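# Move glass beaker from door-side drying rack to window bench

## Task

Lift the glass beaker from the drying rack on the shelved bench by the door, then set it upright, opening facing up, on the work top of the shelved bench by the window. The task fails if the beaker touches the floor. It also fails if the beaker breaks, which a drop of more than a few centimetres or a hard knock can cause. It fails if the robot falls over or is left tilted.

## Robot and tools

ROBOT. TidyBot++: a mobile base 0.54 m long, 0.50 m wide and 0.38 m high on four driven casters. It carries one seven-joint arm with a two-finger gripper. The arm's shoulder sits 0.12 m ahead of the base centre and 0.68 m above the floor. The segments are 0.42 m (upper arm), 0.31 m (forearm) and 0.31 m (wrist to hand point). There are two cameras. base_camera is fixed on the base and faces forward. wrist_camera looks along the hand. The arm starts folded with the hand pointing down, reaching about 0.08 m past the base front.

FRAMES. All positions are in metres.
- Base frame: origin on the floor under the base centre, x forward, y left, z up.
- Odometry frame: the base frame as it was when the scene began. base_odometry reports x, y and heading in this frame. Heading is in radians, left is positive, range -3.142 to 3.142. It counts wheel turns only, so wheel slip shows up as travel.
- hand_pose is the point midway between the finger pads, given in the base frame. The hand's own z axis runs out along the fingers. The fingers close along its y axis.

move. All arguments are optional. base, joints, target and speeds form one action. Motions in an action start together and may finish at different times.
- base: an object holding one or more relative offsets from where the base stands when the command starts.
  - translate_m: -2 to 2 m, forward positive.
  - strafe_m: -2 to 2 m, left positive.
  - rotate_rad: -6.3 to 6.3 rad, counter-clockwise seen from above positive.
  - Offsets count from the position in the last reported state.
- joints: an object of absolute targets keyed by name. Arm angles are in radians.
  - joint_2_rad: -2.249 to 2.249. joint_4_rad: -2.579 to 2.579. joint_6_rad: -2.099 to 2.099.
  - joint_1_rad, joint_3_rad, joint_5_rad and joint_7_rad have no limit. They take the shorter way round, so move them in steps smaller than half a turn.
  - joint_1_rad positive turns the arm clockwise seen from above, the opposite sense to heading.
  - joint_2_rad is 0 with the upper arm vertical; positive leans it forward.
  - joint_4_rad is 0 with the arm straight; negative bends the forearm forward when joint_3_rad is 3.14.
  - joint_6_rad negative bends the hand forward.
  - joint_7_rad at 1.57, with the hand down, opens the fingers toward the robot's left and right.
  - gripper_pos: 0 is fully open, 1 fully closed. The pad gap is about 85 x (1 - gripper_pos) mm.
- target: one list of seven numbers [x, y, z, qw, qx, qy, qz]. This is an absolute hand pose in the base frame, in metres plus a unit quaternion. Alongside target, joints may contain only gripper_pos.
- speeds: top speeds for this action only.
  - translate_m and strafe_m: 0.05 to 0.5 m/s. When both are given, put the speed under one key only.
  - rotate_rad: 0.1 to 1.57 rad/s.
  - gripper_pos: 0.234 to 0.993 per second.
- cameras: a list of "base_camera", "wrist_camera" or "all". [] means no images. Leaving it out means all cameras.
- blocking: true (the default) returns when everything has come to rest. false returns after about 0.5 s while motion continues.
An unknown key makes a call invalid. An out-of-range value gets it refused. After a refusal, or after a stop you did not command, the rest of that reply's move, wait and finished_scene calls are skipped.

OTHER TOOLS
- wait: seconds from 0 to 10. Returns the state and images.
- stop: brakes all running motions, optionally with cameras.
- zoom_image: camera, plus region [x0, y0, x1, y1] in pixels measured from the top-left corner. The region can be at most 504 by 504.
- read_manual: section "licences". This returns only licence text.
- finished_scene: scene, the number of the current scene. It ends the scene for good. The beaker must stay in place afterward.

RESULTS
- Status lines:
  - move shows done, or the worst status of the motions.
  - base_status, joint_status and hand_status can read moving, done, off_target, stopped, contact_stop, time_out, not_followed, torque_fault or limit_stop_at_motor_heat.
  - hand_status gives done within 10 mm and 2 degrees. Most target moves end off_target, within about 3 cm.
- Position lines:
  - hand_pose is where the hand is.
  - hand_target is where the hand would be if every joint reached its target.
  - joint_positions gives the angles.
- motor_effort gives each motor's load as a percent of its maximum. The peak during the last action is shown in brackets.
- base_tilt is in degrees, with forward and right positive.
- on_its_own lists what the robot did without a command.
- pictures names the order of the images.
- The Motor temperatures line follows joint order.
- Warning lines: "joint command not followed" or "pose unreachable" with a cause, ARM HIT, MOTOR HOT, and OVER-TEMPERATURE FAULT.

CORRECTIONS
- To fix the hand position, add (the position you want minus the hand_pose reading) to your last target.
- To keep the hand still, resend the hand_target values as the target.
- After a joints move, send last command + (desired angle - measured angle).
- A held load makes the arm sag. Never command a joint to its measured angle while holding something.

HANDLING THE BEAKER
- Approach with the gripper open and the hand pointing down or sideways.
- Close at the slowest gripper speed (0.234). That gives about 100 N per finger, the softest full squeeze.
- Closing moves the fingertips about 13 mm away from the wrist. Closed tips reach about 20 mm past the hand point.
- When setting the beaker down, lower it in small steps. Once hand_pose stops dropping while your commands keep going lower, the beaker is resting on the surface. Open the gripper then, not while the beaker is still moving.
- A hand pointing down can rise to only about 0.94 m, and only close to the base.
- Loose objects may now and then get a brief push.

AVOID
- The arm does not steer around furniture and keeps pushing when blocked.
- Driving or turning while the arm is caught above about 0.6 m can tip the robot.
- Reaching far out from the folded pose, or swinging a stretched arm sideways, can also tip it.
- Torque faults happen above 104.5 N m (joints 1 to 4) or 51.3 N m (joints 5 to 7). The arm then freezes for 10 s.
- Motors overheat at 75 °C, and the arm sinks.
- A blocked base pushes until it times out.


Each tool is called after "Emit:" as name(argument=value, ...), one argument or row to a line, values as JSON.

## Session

Emit:
move(
)

Scene clock: 0.00 s.
Motor temperatures (°C): [32 30 25 31 31 37 39]
base_odometry: x=+0.000 y=+0.000 heading=+0.000
base_tilt: forward=+0.3 right=-0.1
base_status: not commanded
joint_positions: joint_1_rad=+0.031 joint_2_rad=-0.336 joint_3_rad=+3.151 joint_4_rad=-2.556 joint_5_rad=+0.002 joint_6_rad=-0.913 joint_7_rad=+1.574 gripper_pos=+0.000
joint_status: not commanded
motor_effort: joint_1_rad=+1 joint_2_rad=-2 joint_3_rad=+1 joint_4_rad=+10 joint_5_rad=+0 joint_6_rad=+0 joint_7_rad=+0
hand_pose: x=+0.2334 y=-0.0035 z=+0.5778 quat_wxyz=(-0.001, +1.000, -0.018, +0.004) (m; base frame)
hand_target: x=+0.2334 y=-0.0035 z=+0.5778 quat_wxyz=(-0.001, +1.000, -0.018, +0.004) (m; base frame)
hand_status: not commanded
pictures: base_camera, wrist_camera
Images, in order (width x height): base_camera 644x364, wrist_camera 644x476.

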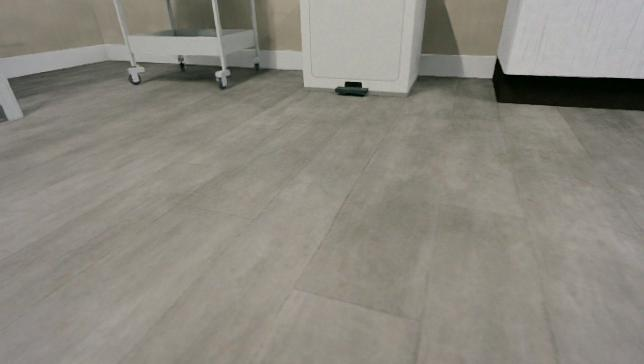

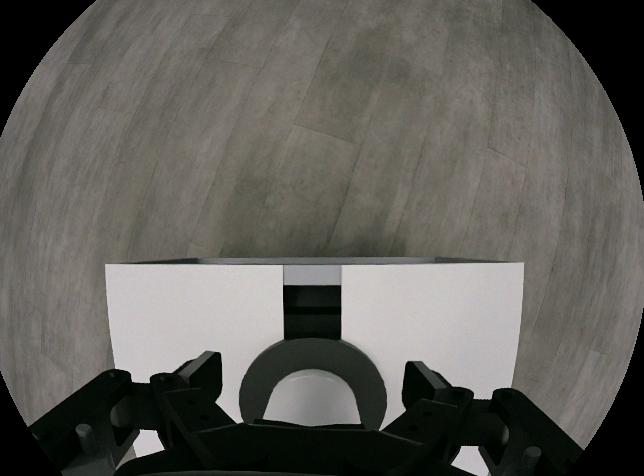

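Emit:
move(
  joints={"joint_1_rad": 0.0, "joint_2_rad": -0.344, "joint_3_rad": 3.1416, "joint_4_rad": -1.9, "joint_5_rad": 0.0, "joint_6_rad": -0.2, "joint_7_rad": 1.6},
  cameras=["wrist_camera"],
)

Emit:
move(
  joints={"joint_1_rad": -1.5},
  cameras=["wrist_camera"],
)

Emit:
move(
  joints={"joint_1_rad": 1.5},
  cameras=["wrist_camera"],
)

Scene clock: 9.33 s.
Motor temperatures (°C): [32 30 25 31 31 37 39]
move: done
base_odometry: x=+0.000 y=+0.000 heading=+0.000
base_tilt: forward=+0.4 right=-0.1
base_status: not commanded
joint_positions: joint_1_rad=+0.018 joint_2_rad=-0.337 joint_3_rad=+3.151 joint_4_rad=-1.942 joint_5_rad=+0.002 joint_6_rad=-0.262 joint_7_rad=+1.574 gripper_pos=+0.000
joint_status: all done
motor_effort: joint_1_rad=+0(2) joint_2_rad=-8(9) joint_3_rad=+0(1) joint_4_rad=+17(17) joint_5_rad=+0(1) joint_6_rad=+9(9) joint_7_rad=+0(1)
hand_pose: x=+0.5919 y=-0.0124 z=+0.9772 quat_wxyz=(+0.008, +0.804, -0.010, +0.595) (m; base frame)
hand_target: x=+0.5974 y=+0.0013 z=+1.0252 quat_wxyz=(+0.009, +0.769, +0.011, +0.639) (m; base frame)
hand_status: not commanded
pictures: wrist_camera
Images, in order (width x height): wrist_camera 644x476.

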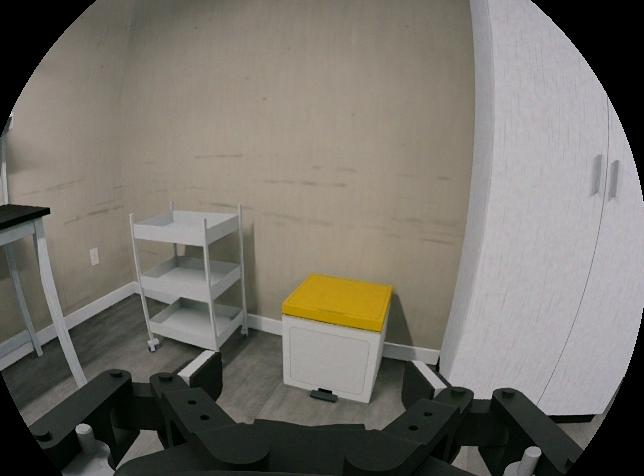

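Scene clock: 12.07 s.
Motor temperatures (°C): [32 30 25 31 31 37 39]
move: done
base_odometry: x=+0.000 y=+0.000 heading=+0.000
base_tilt: forward=+0.4 right=-0.1
base_status: not commanded
joint_positions: joint_1_rad=-1.484 joint_2_rad=-0.337 joint_3_rad=+3.151 joint_4_rad=-1.942 joint_5_rad=+0.002 joint_6_rad=-0.259 joint_7_rad=+1.574 gripper_pos=+0.000
joint_status: all done
motor_effort: joint_1_rad=+1(2) joint_2_rad=-9(10) joint_3_rad=+0(2) joint_4_rad=+17(17) joint_5_rad=+0(1) joint_6_rad=+9(9) joint_7_rad=+0(0)
hand_pose: x=+0.1641 y=+0.4711 z=+0.9780 quat_wxyz=(-0.400, +0.594, +0.541, +0.442) (m; base frame)
hand_target: x=+0.1515 y=+0.4773 z=+1.0252 quat_wxyz=(-0.428, +0.555, +0.533, +0.474) (m; base frame)
hand_status: not commanded
pictures: wrist_camera
Images, in order (width x height): wrist_camera 644x476.

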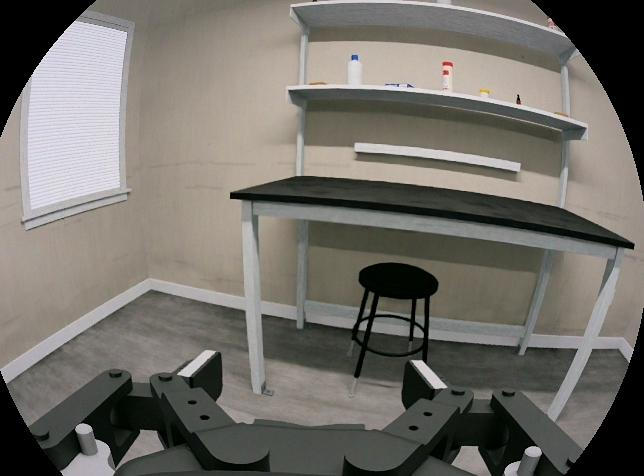

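Scene clock: 15.90 s.
Motor temperatures (°C): [32 30 25 31 31 37 39]
move: done
base_odometry: x=+0.000 y=+0.000 heading=+0.000
base_tilt: forward=+0.3 right=-0.1
base_status: not commanded
joint_positions: joint_1_rad=+1.484 joint_2_rad=-0.337 joint_3_rad=+3.151 joint_4_rad=-1.942 joint_5_rad=+0.002 joint_6_rad=-0.258 joint_7_rad=+1.574 gripper_pos=+0.000
joint_status: all done
motor_effort: joint_1_rad=+0(2) joint_2_rad=-10(10) joint_3_rad=+0(2) joint_4_rad=+17(17) joint_5_rad=+0(1) joint_6_rad=+9(9) joint_7_rad=+0(0)
hand_pose: x=+0.1562 y=-0.4719 z=+0.9782 quat_wxyz=(+0.405, +0.590, -0.544, +0.437) (m; base frame)
hand_target: x=+0.1542 y=-0.4771 z=+1.0252 quat_wxyz=(+0.442, +0.571, -0.516, +0.461) (m; base frame)
hand_status: not commanded
pictures: wrist_camera
Images, in order (width x height): wrist_camera 644x476.

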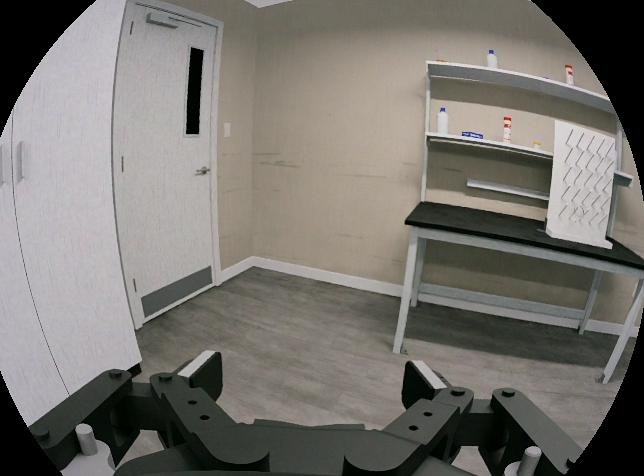

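Emit:
move(
  joints={"joint_1_rad": 2.2},
  cameras=["wrist_camera"],
)

Emit:
zoom_image(
  camera="wrist_camera",
  region=[200, 80, 500, 340],
)

Scene clock: 23.70 s.
Motor temperatures (°C): [32 30 25 31 31 37 39]
move: done
base_odometry: x=+0.000 y=+0.000 heading=+0.000
base_tilt: forward=+0.3 right=-0.1
base_status: not commanded
joint_positions: joint_1_rad=+2.184 joint_2_rad=-0.337 joint_3_rad=+3.151 joint_4_rad=-1.942 joint_5_rad=+0.002 joint_6_rad=-0.258 joint_7_rad=+1.574 gripper_pos=+0.000
joint_status: all done
motor_effort: joint_1_rad=-1(2) joint_2_rad=-8(10) joint_3_rad=+0(2) joint_4_rad=+17(17) joint_5_rad=+0(1) joint_6_rad=+9(9) joint_7_rad=+0(0)
hand_pose: x=-0.1566 y=-0.3848 z=+0.9782 quat_wxyz=(+0.531, +0.368, -0.714, +0.272) (m; base frame)
hand_target: x=-0.1615 y=-0.3876 z=+1.0252 quat_wxyz=(+0.573, +0.359, -0.681, +0.281) (m; base frame)
hand_status: not commanded
pictures: wrist_camera
Images, in order (width x height): wrist_camera 644x476.

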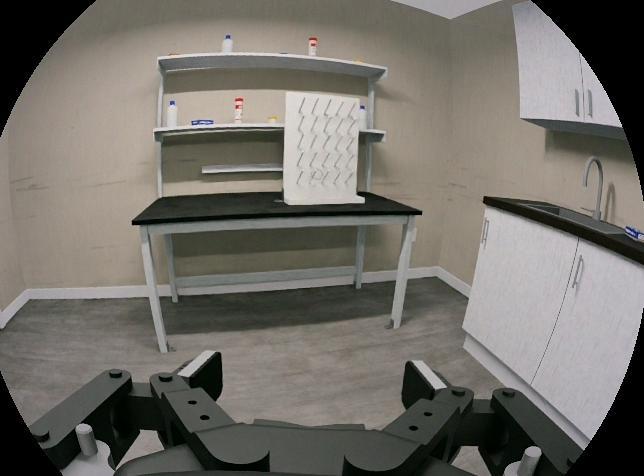

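Scaled by 1.680.

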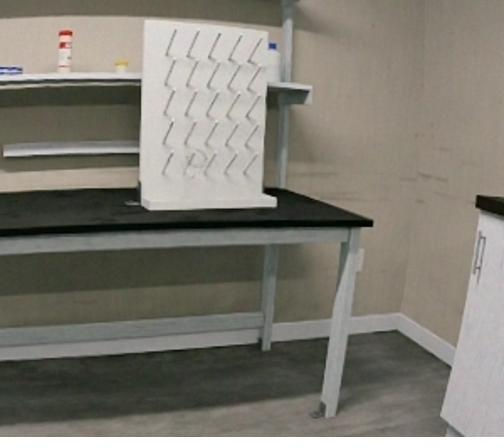

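Emit:
zoom_image(
  camera="wrist_camera",
  region=[270, 130, 380, 210],
)

Scaled by 4.582.

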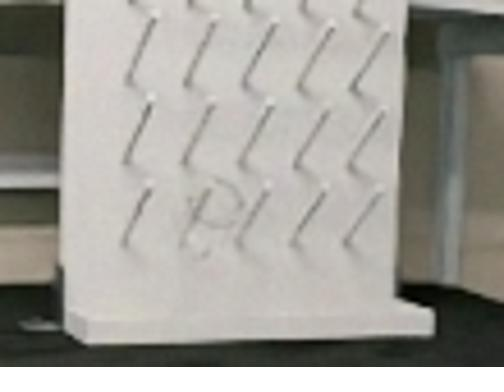

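Emit:
move(
  base={"translate_m": -0.838, "strafe_m": -0.797, "rotate_rad": -1.858},
  joints={"joint_1_rad": 0.0, "joint_5_rad": 0.0},
)

Scene clock: 301.80 s.
Motor temperatures (°C): [32 29 25 32 31 37 39]
move: done
base_odometry: x=-0.838 y=-0.797 heading=-1.858
base_tilt: forward=+0.3 right=+0.0
base_status: done
joint_positions: joint_1_rad=+0.016 joint_2_rad=-0.340 joint_3_rad=+3.150 joint_4_rad=-1.941 joint_5_rad=+0.002 joint_6_rad=-0.255 joint_7_rad=+1.574 gripper_pos=+0.000
joint_status: all done
motor_effort: joint_1_rad=-1(2) joint_2_rad=-9(13) joint_3_rad=+0(2) joint_4_rad=+17(18) joint_5_rad=+0(1) joint_6_rad=+9(10) joint_7_rad=+0(0)
hand_pose: x=+0.5915 y=-0.0111 z=+0.9816 quat_wxyz=(+0.008, +0.800, -0.009, +0.600) (m; base frame)
hand_target: x=+0.5974 y=+0.0013 z=+1.0252 quat_wxyz=(+0.009, +0.769, +0.011, +0.639) (m; base frame)
hand_status: not commanded
pictures: base_camera, wrist_camera
Images, in order (width x height): base_camera 644x364, wrist_camera 644x476.

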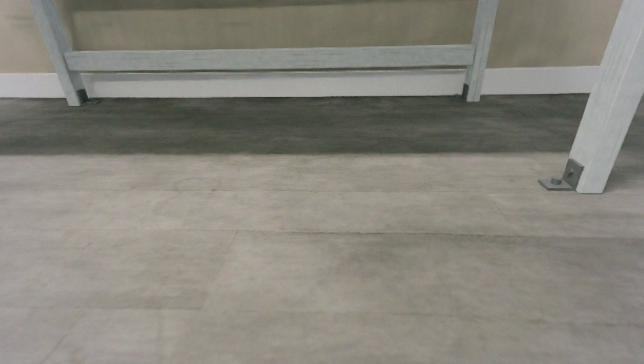

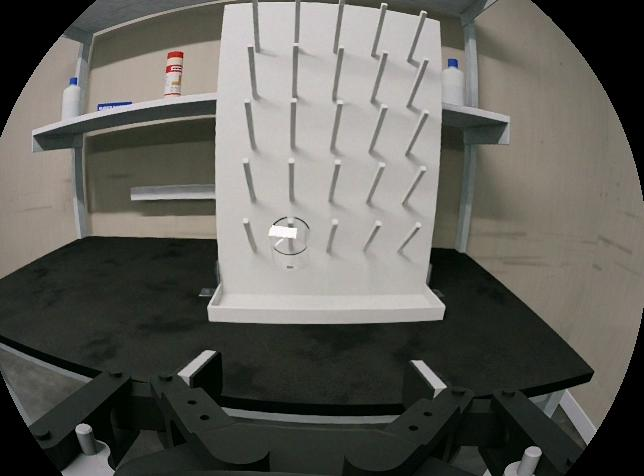

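Emit:
zoom_image(
  camera="wrist_camera",
  region=[230, 140, 380, 290],
)

Scaled by 3.360.

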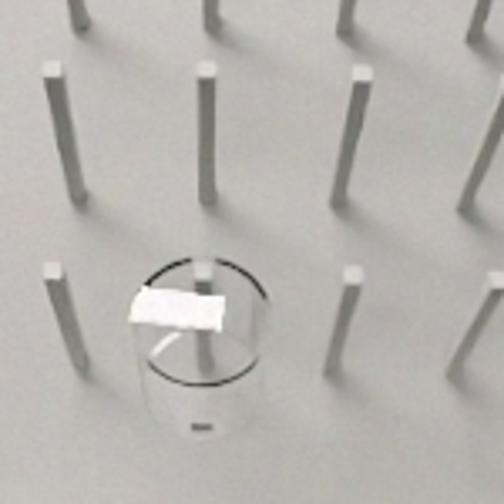

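Emit:
zoom_image(
  camera="wrist_camera",
  region=[260, 205, 320, 275],
)

Scaled by 7.200.

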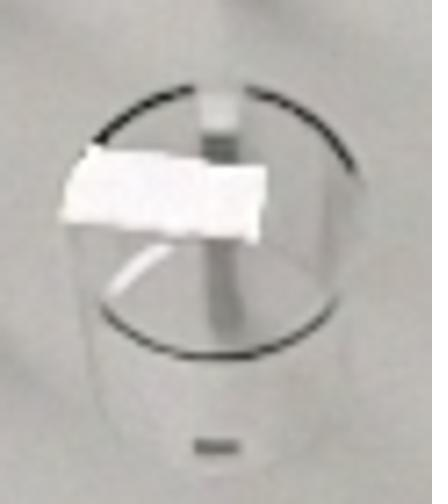

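Emit:
move(
  base={"translate_m": 0.12, "rotate_rad": 0.065},
  joints={"joint_1_rad": 0.0, "joint_2_rad": -0.01, "joint_3_rad": 3.1416, "joint_4_rad": -2.12, "joint_5_rad": 0.0, "joint_6_rad": 0.596, "joint_7_rad": 1.6},
)

Emit:
zoom_image(
  camera="wrist_camera",
  region=[220, 150, 400, 330],
)

Scene clock: 408.80 s.
Motor temperatures (°C): [32 29 25 32 31 37 39]
move: done
base_odometry: x=-0.872 y=-0.912 heading=-1.793
base_tilt: forward=+0.4 right=-0.1
base_status: done
joint_positions: joint_1_rad=+0.009 joint_2_rad=-0.017 joint_3_rad=+3.149 joint_4_rad=-2.096 joint_5_rad=+0.002 joint_6_rad=+0.533 joint_7_rad=+1.574 gripper_pos=+0.000
joint_status: all done
motor_effort: joint_1_rad=+0(3) joint_2_rad=-16(21) joint_3_rad=+0(3) joint_4_rad=+15(19) joint_5_rad=+0(1) joint_6_rad=+9(11) joint_7_rad=+0(1)
hand_pose: x=+0.6978 y=-0.0074 z=+0.9572 quat_wxyz=(+0.007, +0.698, -0.003, +0.716) (m; base frame)
hand_target: x=+0.6953 y=+0.0013 z=+0.9588 quat_wxyz=(+0.011, +0.687, +0.010, +0.727) (m; base frame)
hand_status: not commanded
pictures: base_camera, wrist_camera
Images, in order (width x height): base_camera 644x364, wrist_camera 644x476.

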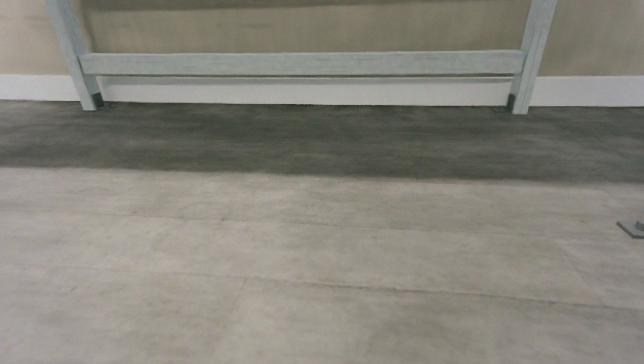

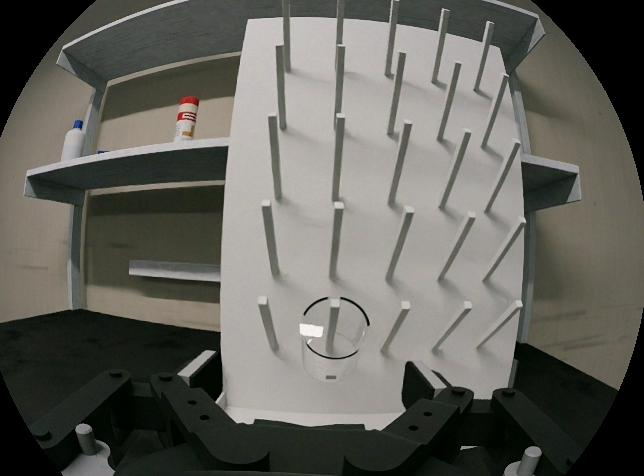

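Scaled by 2.800.

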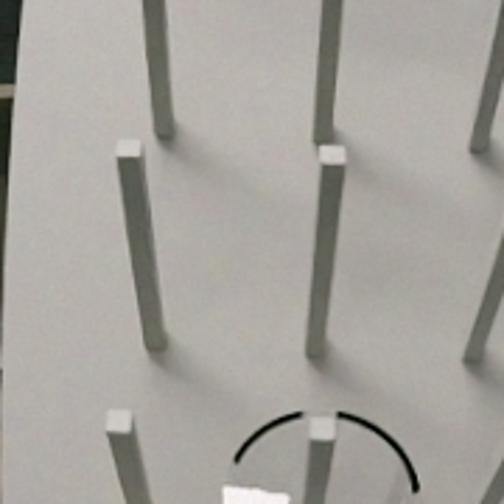

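Emit:
zoom_image(
  camera="wrist_camera",
  region=[210, 270, 450, 440],
)

Scaled by 2.100.

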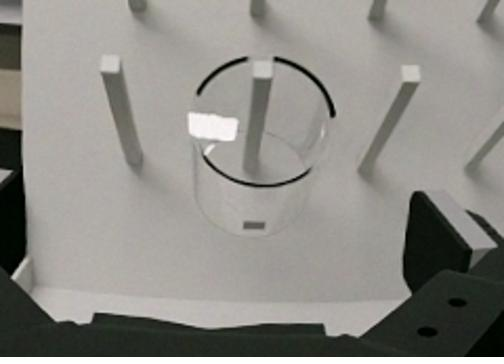

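Emit:
zoom_image(
  camera="wrist_camera",
  region=[290, 285, 390, 385],
)

Scaled by 5.040.

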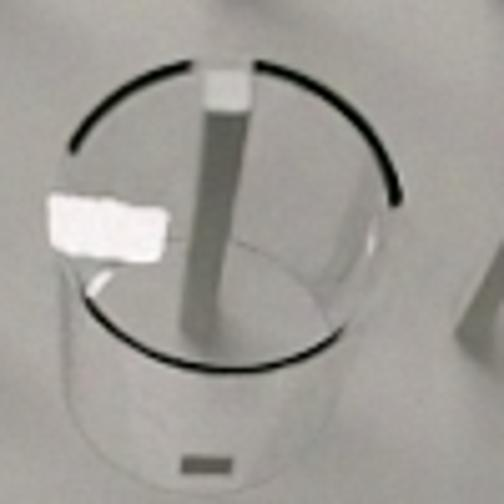

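Emit:
move(
  base={"translate_m": 0.13, "strafe_m": -0.022},
  speeds={"translate_m": 0.3},
  joints={"joint_4_rad": -2.214, "joint_6_rad": 0.669},
)

Emit:
zoom_image(
  camera="wrist_camera",
  region=[240, 250, 400, 410],
)

Scene clock: 557.20 s.
Motor temperatures (°C): [32 29 25 31 30 36 39]
move: done
base_odometry: x=-0.922 y=-1.035 heading=-1.792
base_tilt: forward=+0.4 right=-0.1
base_status: done
joint_positions: joint_1_rad=+0.009 joint_2_rad=-0.012 joint_3_rad=+3.149 joint_4_rad=-2.192 joint_5_rad=+0.002 joint_6_rad=+0.608 joint_7_rad=+1.574 gripper_pos=+0.000
joint_status: all done
motor_effort: joint_1_rad=+0(2) joint_2_rad=-15(19) joint_3_rad=+0(1) joint_4_rad=+15(17) joint_5_rad=+0(0) joint_6_rad=+9(11) joint_7_rad=+0(0)
hand_pose: x=+0.6831 y=-0.0070 z=+0.9228 quat_wxyz=(+0.007, +0.707, -0.003, +0.707) (m; base frame)
hand_target: x=+0.6793 y=+0.0013 z=+0.9277 quat_wxyz=(+0.011, +0.694, +0.010, +0.720) (m; base frame)
hand_status: not commanded
pictures: base_camera, wrist_camera
Images, in order (width x height): base_camera 644x364, wrist_camera 644x476.

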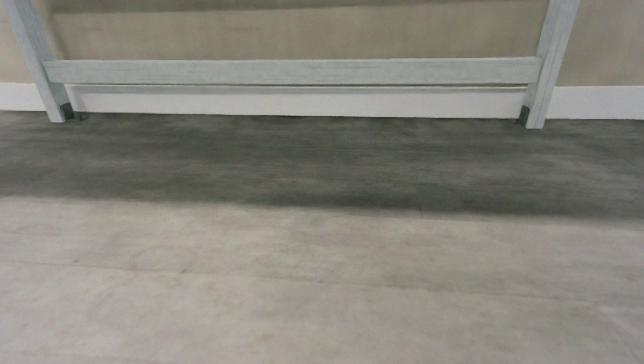

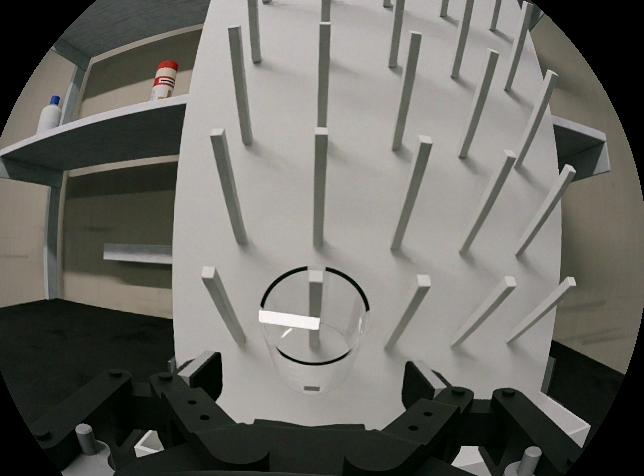

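Scaled by 3.150.

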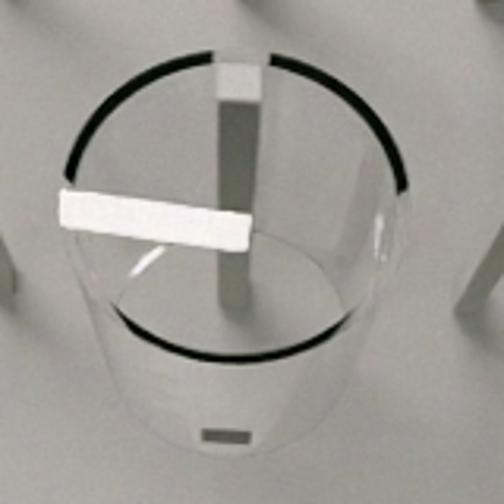

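Emit:
move(
  base={"translate_m": 0.06},
  speeds={"translate_m": 0.15},
  cameras=["wrist_camera"],
)

Emit:
zoom_image(
  camera="wrist_camera",
  region=[200, 240, 440, 440],
)

Scene clock: 577.07 s.
Motor temperatures (°C): [32 29 25 31 30 36 39]
move: done
base_odometry: x=-0.936 y=-1.093 heading=-1.792
base_tilt: forward=+0.4 right=-0.1
base_status: done
joint_positions: joint_1_rad=+0.009 joint_2_rad=-0.012 joint_3_rad=+3.149 joint_4_rad=-2.192 joint_5_rad=+0.002 joint_6_rad=+0.611 joint_7_rad=+1.574 gripper_pos=+0.000
joint_status: not commanded
motor_effort: joint_1_rad=+0(1) joint_2_rad=-16(18) joint_3_rad=+0(1) joint_4_rad=+15(15) joint_5_rad=+1(1) joint_6_rad=+10(10) joint_7_rad=+0(0)
hand_pose: x=+0.6832 y=-0.0070 z=+0.9232 quat_wxyz=(+0.007, +0.707, -0.003, +0.708) (m; base frame)
hand_target: x=+0.6793 y=+0.0013 z=+0.9277 quat_wxyz=(+0.011, +0.694, +0.010, +0.720) (m; base frame)
hand_status: not commanded
pictures: wrist_camera
Images, in order (width x height): wrist_camera 644x476.

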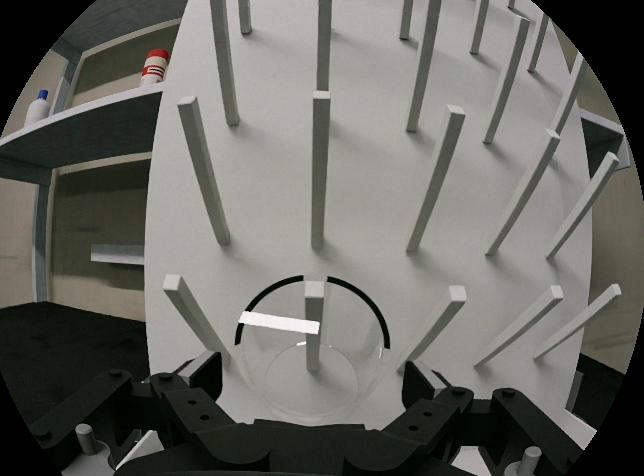

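Scaled by 2.100.

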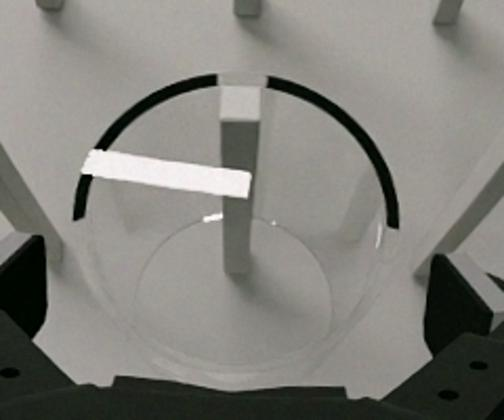

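Emit:
move(
  base={"translate_m": 0.021},
  speeds={"translate_m": 0.1},
  cameras=["wrist_camera"],
)

Emit:
zoom_image(
  camera="wrist_camera",
  region=[200, 240, 440, 440],
)

Scene clock: 588.40 s.
Motor temperatures (°C): [32 29 25 30 30 36 39]
move: done
base_odometry: x=-0.940 y=-1.114 heading=-1.793
base_tilt: forward=+0.4 right=-0.1
base_status: done
joint_positions: joint_1_rad=+0.009 joint_2_rad=-0.009 joint_3_rad=+3.149 joint_4_rad=-2.192 joint_5_rad=+0.002 joint_6_rad=+0.611 joint_7_rad=+1.574 gripper_pos=+0.000
joint_status: not commanded
motor_effort: joint_1_rad=+0(2) joint_2_rad=-17(19) joint_3_rad=+1(1) joint_4_rad=+15(15) joint_5_rad=+0(1) joint_6_rad=+9(10) joint_7_rad=+0(0)
hand_pose: x=+0.6839 y=-0.0071 z=+0.9216 quat_wxyz=(+0.007, +0.707, -0.003, +0.707) (m; base frame)
hand_target: x=+0.6793 y=+0.0013 z=+0.9277 quat_wxyz=(+0.011, +0.694, +0.010, +0.720) (m; base frame)
hand_status: not commanded
pictures: wrist_camera
Images, in order (width x height): wrist_camera 644x476.

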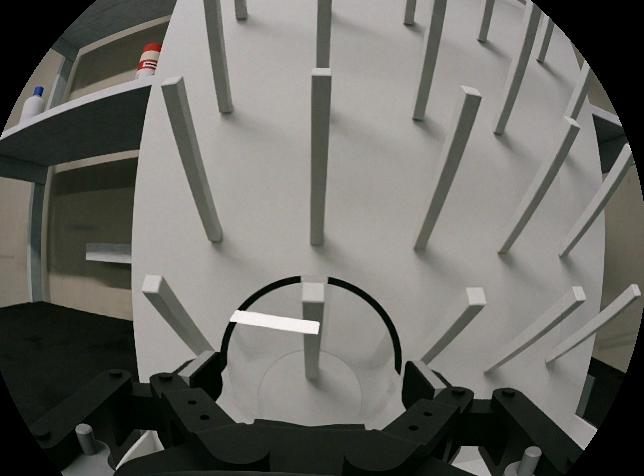

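Scaled by 2.100.

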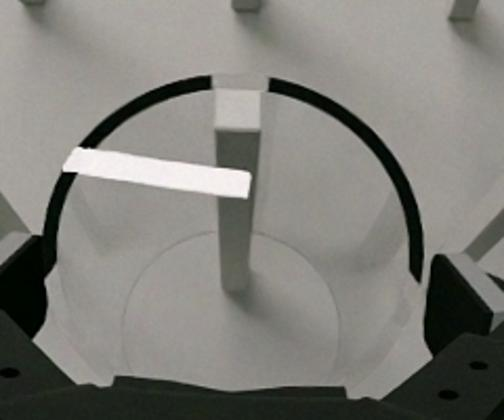

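Emit:
move(
  joints={"gripper_pos": 0.18},
  speeds={"gripper_pos": 0.3},
  cameras=["wrist_camera"],
)

Emit:
zoom_image(
  camera="wrist_camera",
  region=[200, 240, 440, 440],
)

Scene clock: 609.83 s.
Motor temperatures (°C): [32 29 25 30 30 36 39]
move: done
base_odometry: x=-0.940 y=-1.114 heading=-1.793
base_tilt: forward=+0.4 right=-0.1
base_status: not commanded
joint_positions: joint_1_rad=+0.009 joint_2_rad=-0.009 joint_3_rad=+3.149 joint_4_rad=-2.192 joint_5_rad=+0.002 joint_6_rad=+0.611 joint_7_rad=+1.574 gripper_pos=+0.180
joint_status: all done
motor_effort: joint_1_rad=+0(1) joint_2_rad=-15(17) joint_3_rad=-1(1) joint_4_rad=+15(15) joint_5_rad=+0(1) joint_6_rad=+9(10) joint_7_rad=+0(0)
hand_pose: x=+0.6839 y=-0.0071 z=+0.9216 quat_wxyz=(+0.007, +0.707, -0.003, +0.707) (m; base frame)
hand_target: x=+0.6793 y=+0.0013 z=+0.9277 quat_wxyz=(+0.011, +0.694, +0.010, +0.720) (m; base frame)
hand_status: not commanded
pictures: wrist_camera
Images, in order (width x height): wrist_camera 644x476.

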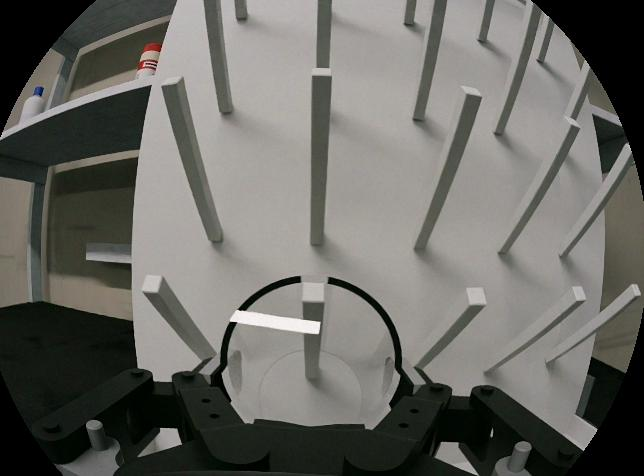

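Scaled by 2.100.

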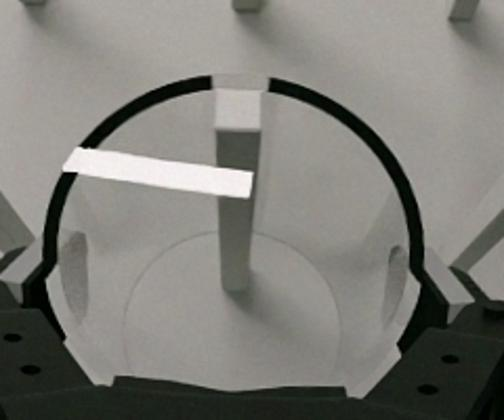

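Emit:
move(
  joints={"gripper_pos": 0.2},
  speeds={"gripper_pos": 0.234},
  cameras=["wrist_camera"],
)

Emit:
move(
  joints={"gripper_pos": 0.214},
  speeds={"gripper_pos": 0.234},
  cameras=["wrist_camera"],
)

Emit:
zoom_image(
  camera="wrist_camera",
  region=[200, 240, 440, 440],
)

Scene clock: 618.13 s.
Motor temperatures (°C): [32 29 25 30 30 36 39]
move: done
base_odometry: x=-0.940 y=-1.114 heading=-1.793
base_tilt: forward=+0.4 right=-0.1
base_status: not commanded
joint_positions: joint_1_rad=+0.009 joint_2_rad=-0.009 joint_3_rad=+3.149 joint_4_rad=-2.192 joint_5_rad=+0.002 joint_6_rad=+0.611 joint_7_rad=+1.574 gripper_pos=+0.200
joint_status: all done
motor_effort: joint_1_rad=-1(1) joint_2_rad=-16(17) joint_3_rad=+0(1) joint_4_rad=+15(15) joint_5_rad=+0(0) joint_6_rad=+10(10) joint_7_rad=+0(0)
hand_pose: x=+0.6839 y=-0.0071 z=+0.9216 quat_wxyz=(+0.007, +0.707, -0.003, +0.707) (m; base frame)
hand_target: x=+0.6793 y=+0.0013 z=+0.9277 quat_wxyz=(+0.011, +0.694, +0.010, +0.720) (m; base frame)
hand_status: not commanded
pictures: wrist_camera
Images, in order (width x height): wrist_camera 644x476.

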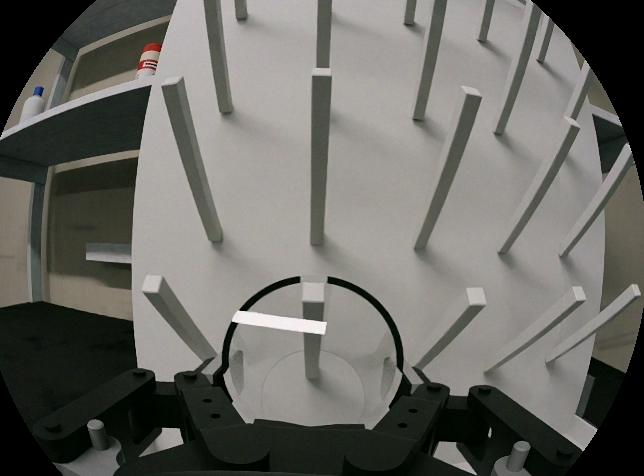

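Scene clock: 618.47 s.
Motor temperatures (°C): [32 29 25 30 30 36 39]
move: done
base_odometry: x=-0.940 y=-1.114 heading=-1.793
base_tilt: forward=+0.3 right=-0.1
base_status: not commanded
joint_positions: joint_1_rad=+0.009 joint_2_rad=-0.009 joint_3_rad=+3.149 joint_4_rad=-2.192 joint_5_rad=+0.002 joint_6_rad=+0.611 joint_7_rad=+1.574 gripper_pos=+0.208
joint_status: all done
motor_effort: joint_1_rad=-1(1) joint_2_rad=-15(17) joint_3_rad=+0(1) joint_4_rad=+15(15) joint_5_rad=+0(0) joint_6_rad=+9(10) joint_7_rad=+0(0)
hand_pose: x=+0.6839 y=-0.0071 z=+0.9216 quat_wxyz=(+0.007, +0.707, -0.003, +0.707) (m; base frame)
hand_target: x=+0.6793 y=+0.0013 z=+0.9277 quat_wxyz=(+0.011, +0.694, +0.010, +0.720) (m; base frame)
hand_status: not commanded
pictures: wrist_camera
Images, in order (width x height): wrist_camera 644x476.

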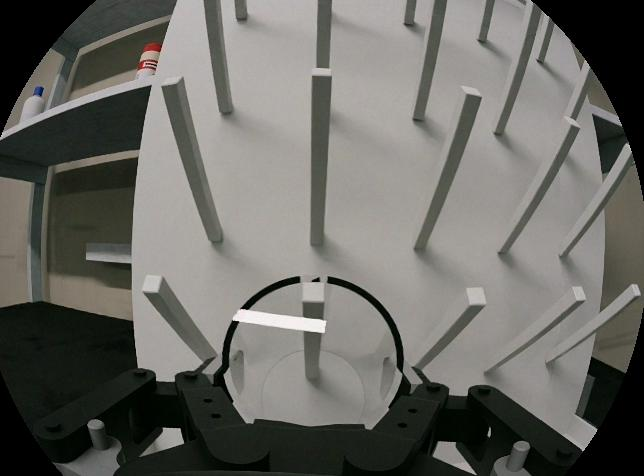

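Scaled by 2.100.

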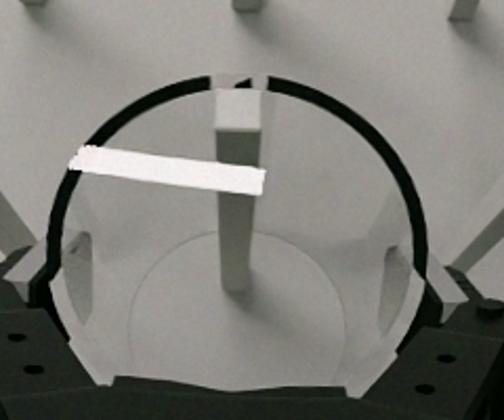

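Emit:
move(
  base={"translate_m": -0.02},
  joints={"joint_4_rad": -2.065, "joint_6_rad": 0.471},
  cameras=["wrist_camera"],
)

Emit:
zoom_image(
  camera="wrist_camera",
  region=[200, 240, 440, 440],
)

Scene clock: 668.30 s.
Motor temperatures (°C): [32 29 25 30 30 36 38]
move: done
base_odometry: x=-0.936 y=-1.094 heading=-1.793
base_tilt: forward=+0.4 right=-0.1
base_status: done
joint_positions: joint_1_rad=+0.008 joint_2_rad=-0.008 joint_3_rad=+3.149 joint_4_rad=-2.115 joint_5_rad=+0.002 joint_6_rad=+0.517 joint_7_rad=+1.574 gripper_pos=+0.213
joint_status: all done
motor_effort: joint_1_rad=+0(2) joint_2_rad=-18(19) joint_3_rad=+0(1) joint_4_rad=+16(17) joint_5_rad=+0(1) joint_6_rad=+10(11) joint_7_rad=+0(0)
hand_pose: x=+0.6970 y=-0.0073 z=+0.9361 quat_wxyz=(+0.007, +0.714, -0.003, +0.700) (m; base frame)
hand_target: x=+0.7043 y=+0.0013 z=+0.9521 quat_wxyz=(+0.010, +0.712, +0.010, +0.702) (m; base frame)
hand_status: not commanded
pictures: wrist_camera
Images, in order (width x height): wrist_camera 644x476.

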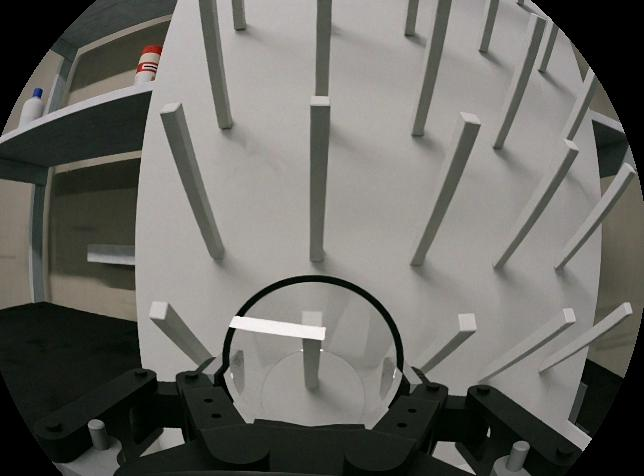

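Scaled by 2.100.

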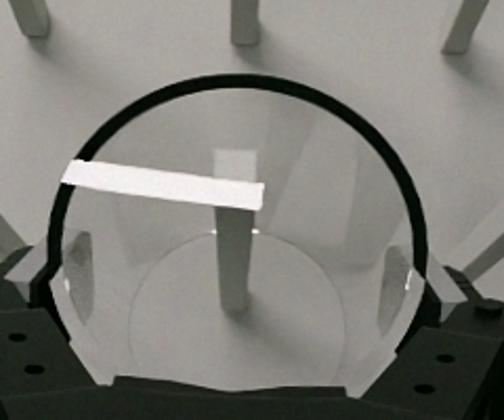

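Emit:
move(
  joints={"gripper_pos": 0.222},
  speeds={"gripper_pos": 0.234},
  cameras=["wrist_camera"],
)

Scene clock: 676.50 s.
Motor temperatures (°C): [32 29 25 30 30 36 38]
move: done
base_odometry: x=-0.936 y=-1.094 heading=-1.793
base_tilt: forward=+0.4 right=-0.1
base_status: not commanded
joint_positions: joint_1_rad=+0.008 joint_2_rad=-0.008 joint_3_rad=+3.149 joint_4_rad=-2.115 joint_5_rad=+0.002 joint_6_rad=+0.517 joint_7_rad=+1.574 gripper_pos=+0.216
joint_status: all done
motor_effort: joint_1_rad=+0(1) joint_2_rad=-18(18) joint_3_rad=+0(1) joint_4_rad=+16(17) joint_5_rad=+0(1) joint_6_rad=+10(11) joint_7_rad=+0(0)
hand_pose: x=+0.6970 y=-0.0073 z=+0.9361 quat_wxyz=(+0.007, +0.714, -0.003, +0.700) (m; base frame)
hand_target: x=+0.7043 y=+0.0013 z=+0.9521 quat_wxyz=(+0.010, +0.712, +0.010, +0.702) (m; base frame)
hand_status: not commanded
pictures: wrist_camera
Images, in order (width x height): wrist_camera 644x476.

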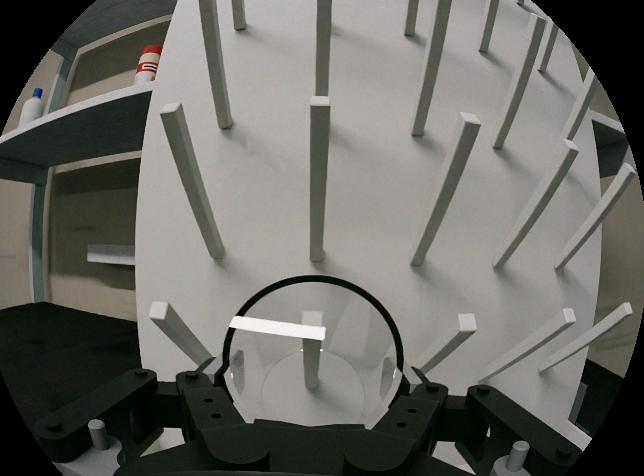

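Emit:
move(
  base={"translate_m": -0.022},
  joints={"joint_4_rad": -1.985, "joint_6_rad": 0.391},
  cameras=["wrist_camera"],
)

Emit:
move(
  base={"translate_m": -0.03},
  joints={"joint_4_rad": -1.925, "joint_6_rad": 0.331},
  cameras=["wrist_camera"],
)

Scene clock: 686.47 s.
Motor temperatures (°C): [32 29 25 30 30 36 38]
move: done
base_odometry: x=-0.931 y=-1.073 heading=-1.792
base_tilt: forward=+0.4 right=-0.1
base_status: done
joint_positions: joint_1_rad=+0.008 joint_2_rad=-0.008 joint_3_rad=+3.149 joint_4_rad=-2.034 joint_5_rad=+0.002 joint_6_rad=+0.446 joint_7_rad=+1.574 gripper_pos=+0.219
joint_status: all done
motor_effort: joint_1_rad=+0(1) joint_2_rad=-18(20) joint_3_rad=+0(1) joint_4_rad=+17(18) joint_5_rad=+0(0) joint_6_rad=+10(11) joint_7_rad=+0(0)
hand_pose: x=+0.7094 y=-0.0075 z=+0.9618 quat_wxyz=(+0.007, +0.710, -0.003, +0.704) (m; base frame)
hand_target: x=+0.7151 y=+0.0013 z=+0.9748 quat_wxyz=(+0.010, +0.712, +0.010, +0.702) (m; base frame)
hand_status: not commanded
pictures: wrist_camera
Images, in order (width x height): wrist_camera 644x476.

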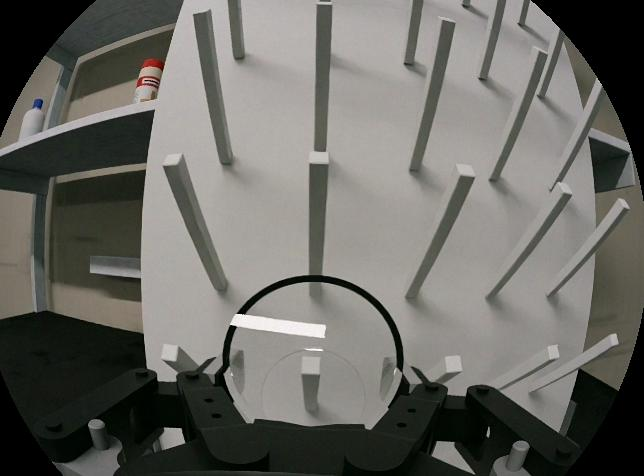

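Scene clock: 687.50 s.
Motor temperatures (°C): [32 29 25 30 30 36 38]
move: done
base_odometry: x=-0.924 y=-1.043 heading=-1.792
base_tilt: forward=+0.4 right=-0.1
base_status: done
joint_positions: joint_1_rad=+0.008 joint_2_rad=-0.008 joint_3_rad=+3.149 joint_4_rad=-1.976 joint_5_rad=+0.002 joint_6_rad=+0.386 joint_7_rad=+1.574 gripper_pos=+0.219
joint_status: all done
motor_effort: joint_1_rad=+0(1) joint_2_rad=-20(21) joint_3_rad=+0(1) joint_4_rad=+17(18) joint_5_rad=+0(1) joint_6_rad=+10(11) joint_7_rad=+0(0)
hand_pose: x=+0.7169 y=-0.0077 z=+0.9776 quat_wxyz=(+0.007, +0.711, -0.003, +0.703) (m; base frame)
hand_target: x=+0.7220 y=+0.0013 z=+0.9924 quat_wxyz=(+0.010, +0.712, +0.010, +0.702) (m; base frame)
hand_status: not commanded
pictures: wrist_camera
Images, in order (width x height): wrist_camera 644x476.

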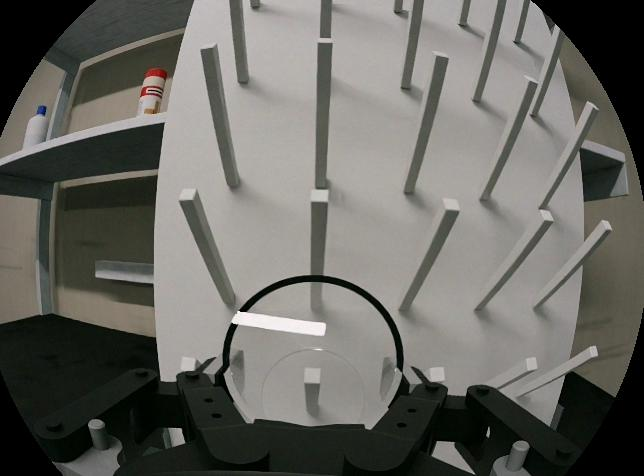

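Emit:
move(
  base={"translate_m": -0.035},
  joints={"joint_4_rad": -1.87, "joint_6_rad": 0.276},
  cameras=["wrist_camera"],
)

Emit:
move(
  base={"translate_m": -0.045},
  joints={"joint_4_rad": -1.81, "joint_6_rad": 0.216},
  cameras=["wrist_camera"],
)

Scene clock: 701.00 s.
Motor temperatures (°C): [32 29 25 30 30 36 38]
move: done
base_odometry: x=-0.917 y=-1.009 heading=-1.792
base_tilt: forward=+0.3 right=-0.1
base_status: done
joint_positions: joint_1_rad=+0.008 joint_2_rad=-0.008 joint_3_rad=+3.149 joint_4_rad=-1.920 joint_5_rad=+0.002 joint_6_rad=+0.330 joint_7_rad=+1.574 gripper_pos=+0.219
joint_status: all done
motor_effort: joint_1_rad=+0(2) joint_2_rad=-19(22) joint_3_rad=-1(1) joint_4_rad=+17(18) joint_5_rad=+1(1) joint_6_rad=+10(11) joint_7_rad=+0(0)
hand_pose: x=+0.7232 y=-0.0077 z=+0.9936 quat_wxyz=(+0.007, +0.711, -0.003, +0.703) (m; base frame)
hand_target: x=+0.7274 y=+0.0013 z=+1.0088 quat_wxyz=(+0.010, +0.712, +0.010, +0.702) (m; base frame)
hand_status: not commanded
pictures: wrist_camera
Images, in order (width x height): wrist_camera 644x476.

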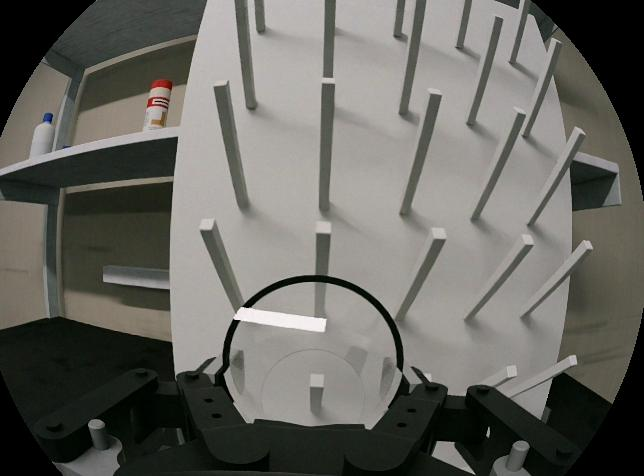

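Scene clock: 702.07 s.
Motor temperatures (°C): [32 29 25 30 30 36 38]
move: done
base_odometry: x=-0.907 y=-0.965 heading=-1.792
base_tilt: forward=+0.4 right=-0.1
base_status: done
joint_positions: joint_1_rad=+0.008 joint_2_rad=-0.009 joint_3_rad=+3.149 joint_4_rad=-1.861 joint_5_rad=+0.002 joint_6_rad=+0.270 joint_7_rad=+1.574 gripper_pos=+0.219
joint_status: all done
motor_effort: joint_1_rad=+1(1) joint_2_rad=-20(22) joint_3_rad=-1(1) joint_4_rad=+18(19) joint_5_rad=+0(0) joint_6_rad=+10(11) joint_7_rad=+0(0)
hand_pose: x=+0.7285 y=-0.0078 z=+1.0122 quat_wxyz=(+0.007, +0.711, -0.003, +0.703) (m; base frame)
hand_target: x=+0.7322 y=+0.0013 z=+1.0270 quat_wxyz=(+0.010, +0.712, +0.010, +0.702) (m; base frame)
hand_status: not commanded
pictures: wrist_camera
Images, in order (width x height): wrist_camera 644x476.

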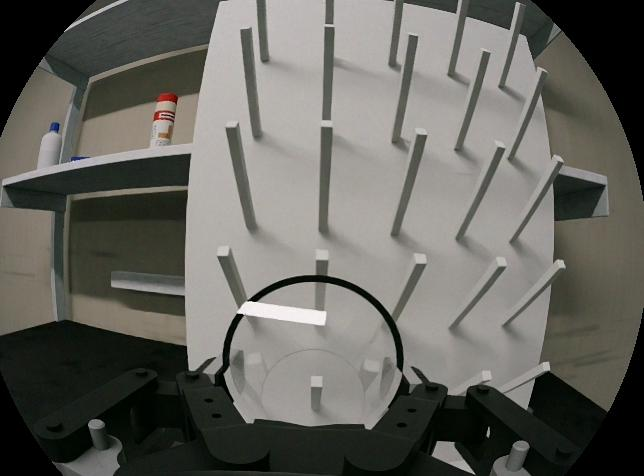

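Emit:
move(
  base={"translate_m": -0.25},
  cameras=["wrist_camera"],
)

Emit:
move(
  base={"translate_m": -1.4987, "strafe_m": 0.5618, "rotate_rad": 3.111},
  joints={"joint_2_rad": 0.15, "joint_4_rad": -0.68, "joint_6_rad": -1.70},
)

Scene clock: 778.77 s.
Motor temperatures (°C): [32 29 25 31 30 36 38]
move: done
base_odometry: x=-0.852 y=-0.721 heading=-1.792
base_tilt: forward=+0.4 right=-0.1
base_status: done
joint_positions: joint_1_rad=+0.008 joint_2_rad=-0.009 joint_3_rad=+3.149 joint_4_rad=-1.860 joint_5_rad=+0.002 joint_6_rad=+0.268 joint_7_rad=+1.574 gripper_pos=+0.219
joint_status: not commanded
motor_effort: joint_1_rad=-1(1) joint_2_rad=-20(22) joint_3_rad=+0(1) joint_4_rad=+18(19) joint_5_rad=+0(1) joint_6_rad=+10(11) joint_7_rad=+0(0)
hand_pose: x=+0.7287 y=-0.0078 z=+1.0118 quat_wxyz=(+0.007, +0.711, -0.003, +0.703) (m; base frame)
hand_target: x=+0.7322 y=+0.0013 z=+1.0270 quat_wxyz=(+0.010, +0.712, +0.010, +0.702) (m; base frame)
hand_status: not commanded
pictures: wrist_camera
Images, in order (width x height): wrist_camera 644x476.

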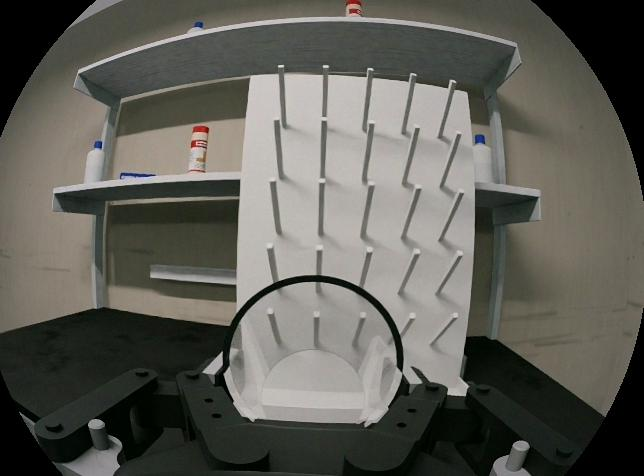

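Scene clock: 783.83 s.
Motor temperatures (°C): [32 29 25 31 30 36 38]
move: done
base_odometry: x=+0.025 y=+0.618 heading=+1.320
base_tilt: forward=+0.3 right=-0.1
base_status: done
joint_positions: joint_1_rad=+0.001 joint_2_rad=+0.156 joint_3_rad=+3.149 joint_4_rad=-0.724 joint_5_rad=+0.002 joint_6_rad=-1.650 joint_7_rad=+1.574 gripper_pos=+0.219
joint_status: all done
motor_effort: joint_1_rad=+1(4) joint_2_rad=-20(24) joint_3_rad=+0(3) joint_4_rad=+13(19) joint_5_rad=+0(2) joint_6_rad=+6(11) joint_7_rad=+0(0)
hand_pose: x=+0.6055 y=-0.0029 z=+1.0431 quat_wxyz=(+0.003, +0.954, -0.003, +0.301) (m; base frame)
hand_target: x=+0.5926 y=+0.0013 z=+1.0551 quat_wxyz=(+0.004, +0.954, +0.014, +0.301) (m; base frame)
hand_status: not commanded
pictures: base_camera, wrist_camera
Images, in order (width x height): base_camera 644x364, wrist_camera 644x476.

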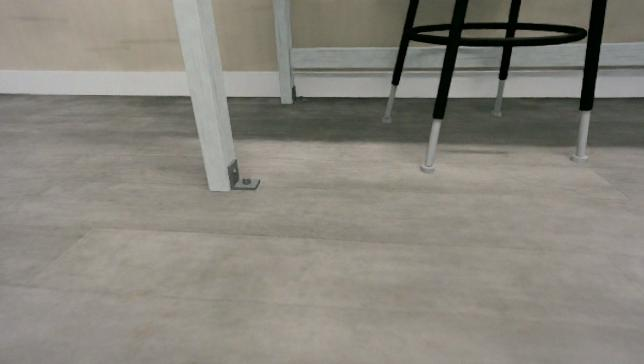

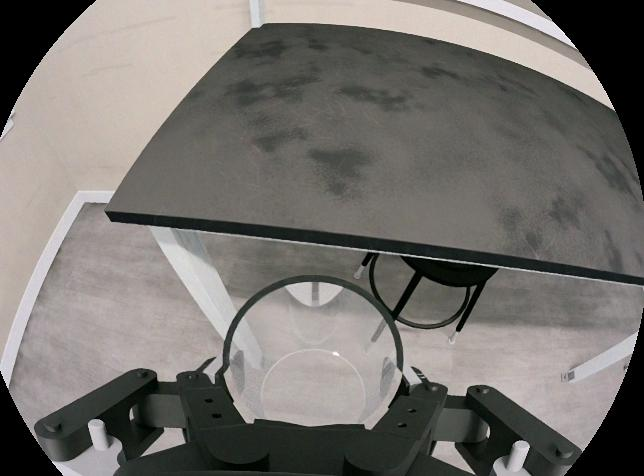

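Emit:
zoom_image(
  camera="wrist_camera",
  region=[210, 260, 420, 440],
)

Scaled by 2.400.

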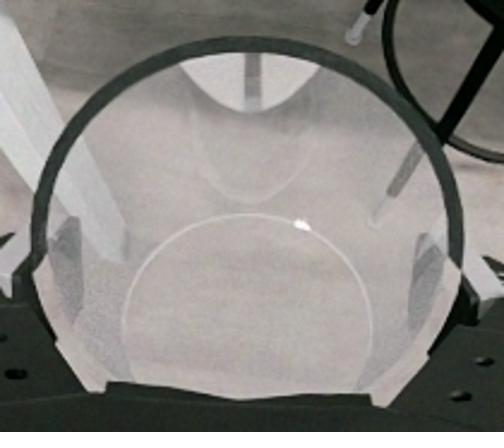

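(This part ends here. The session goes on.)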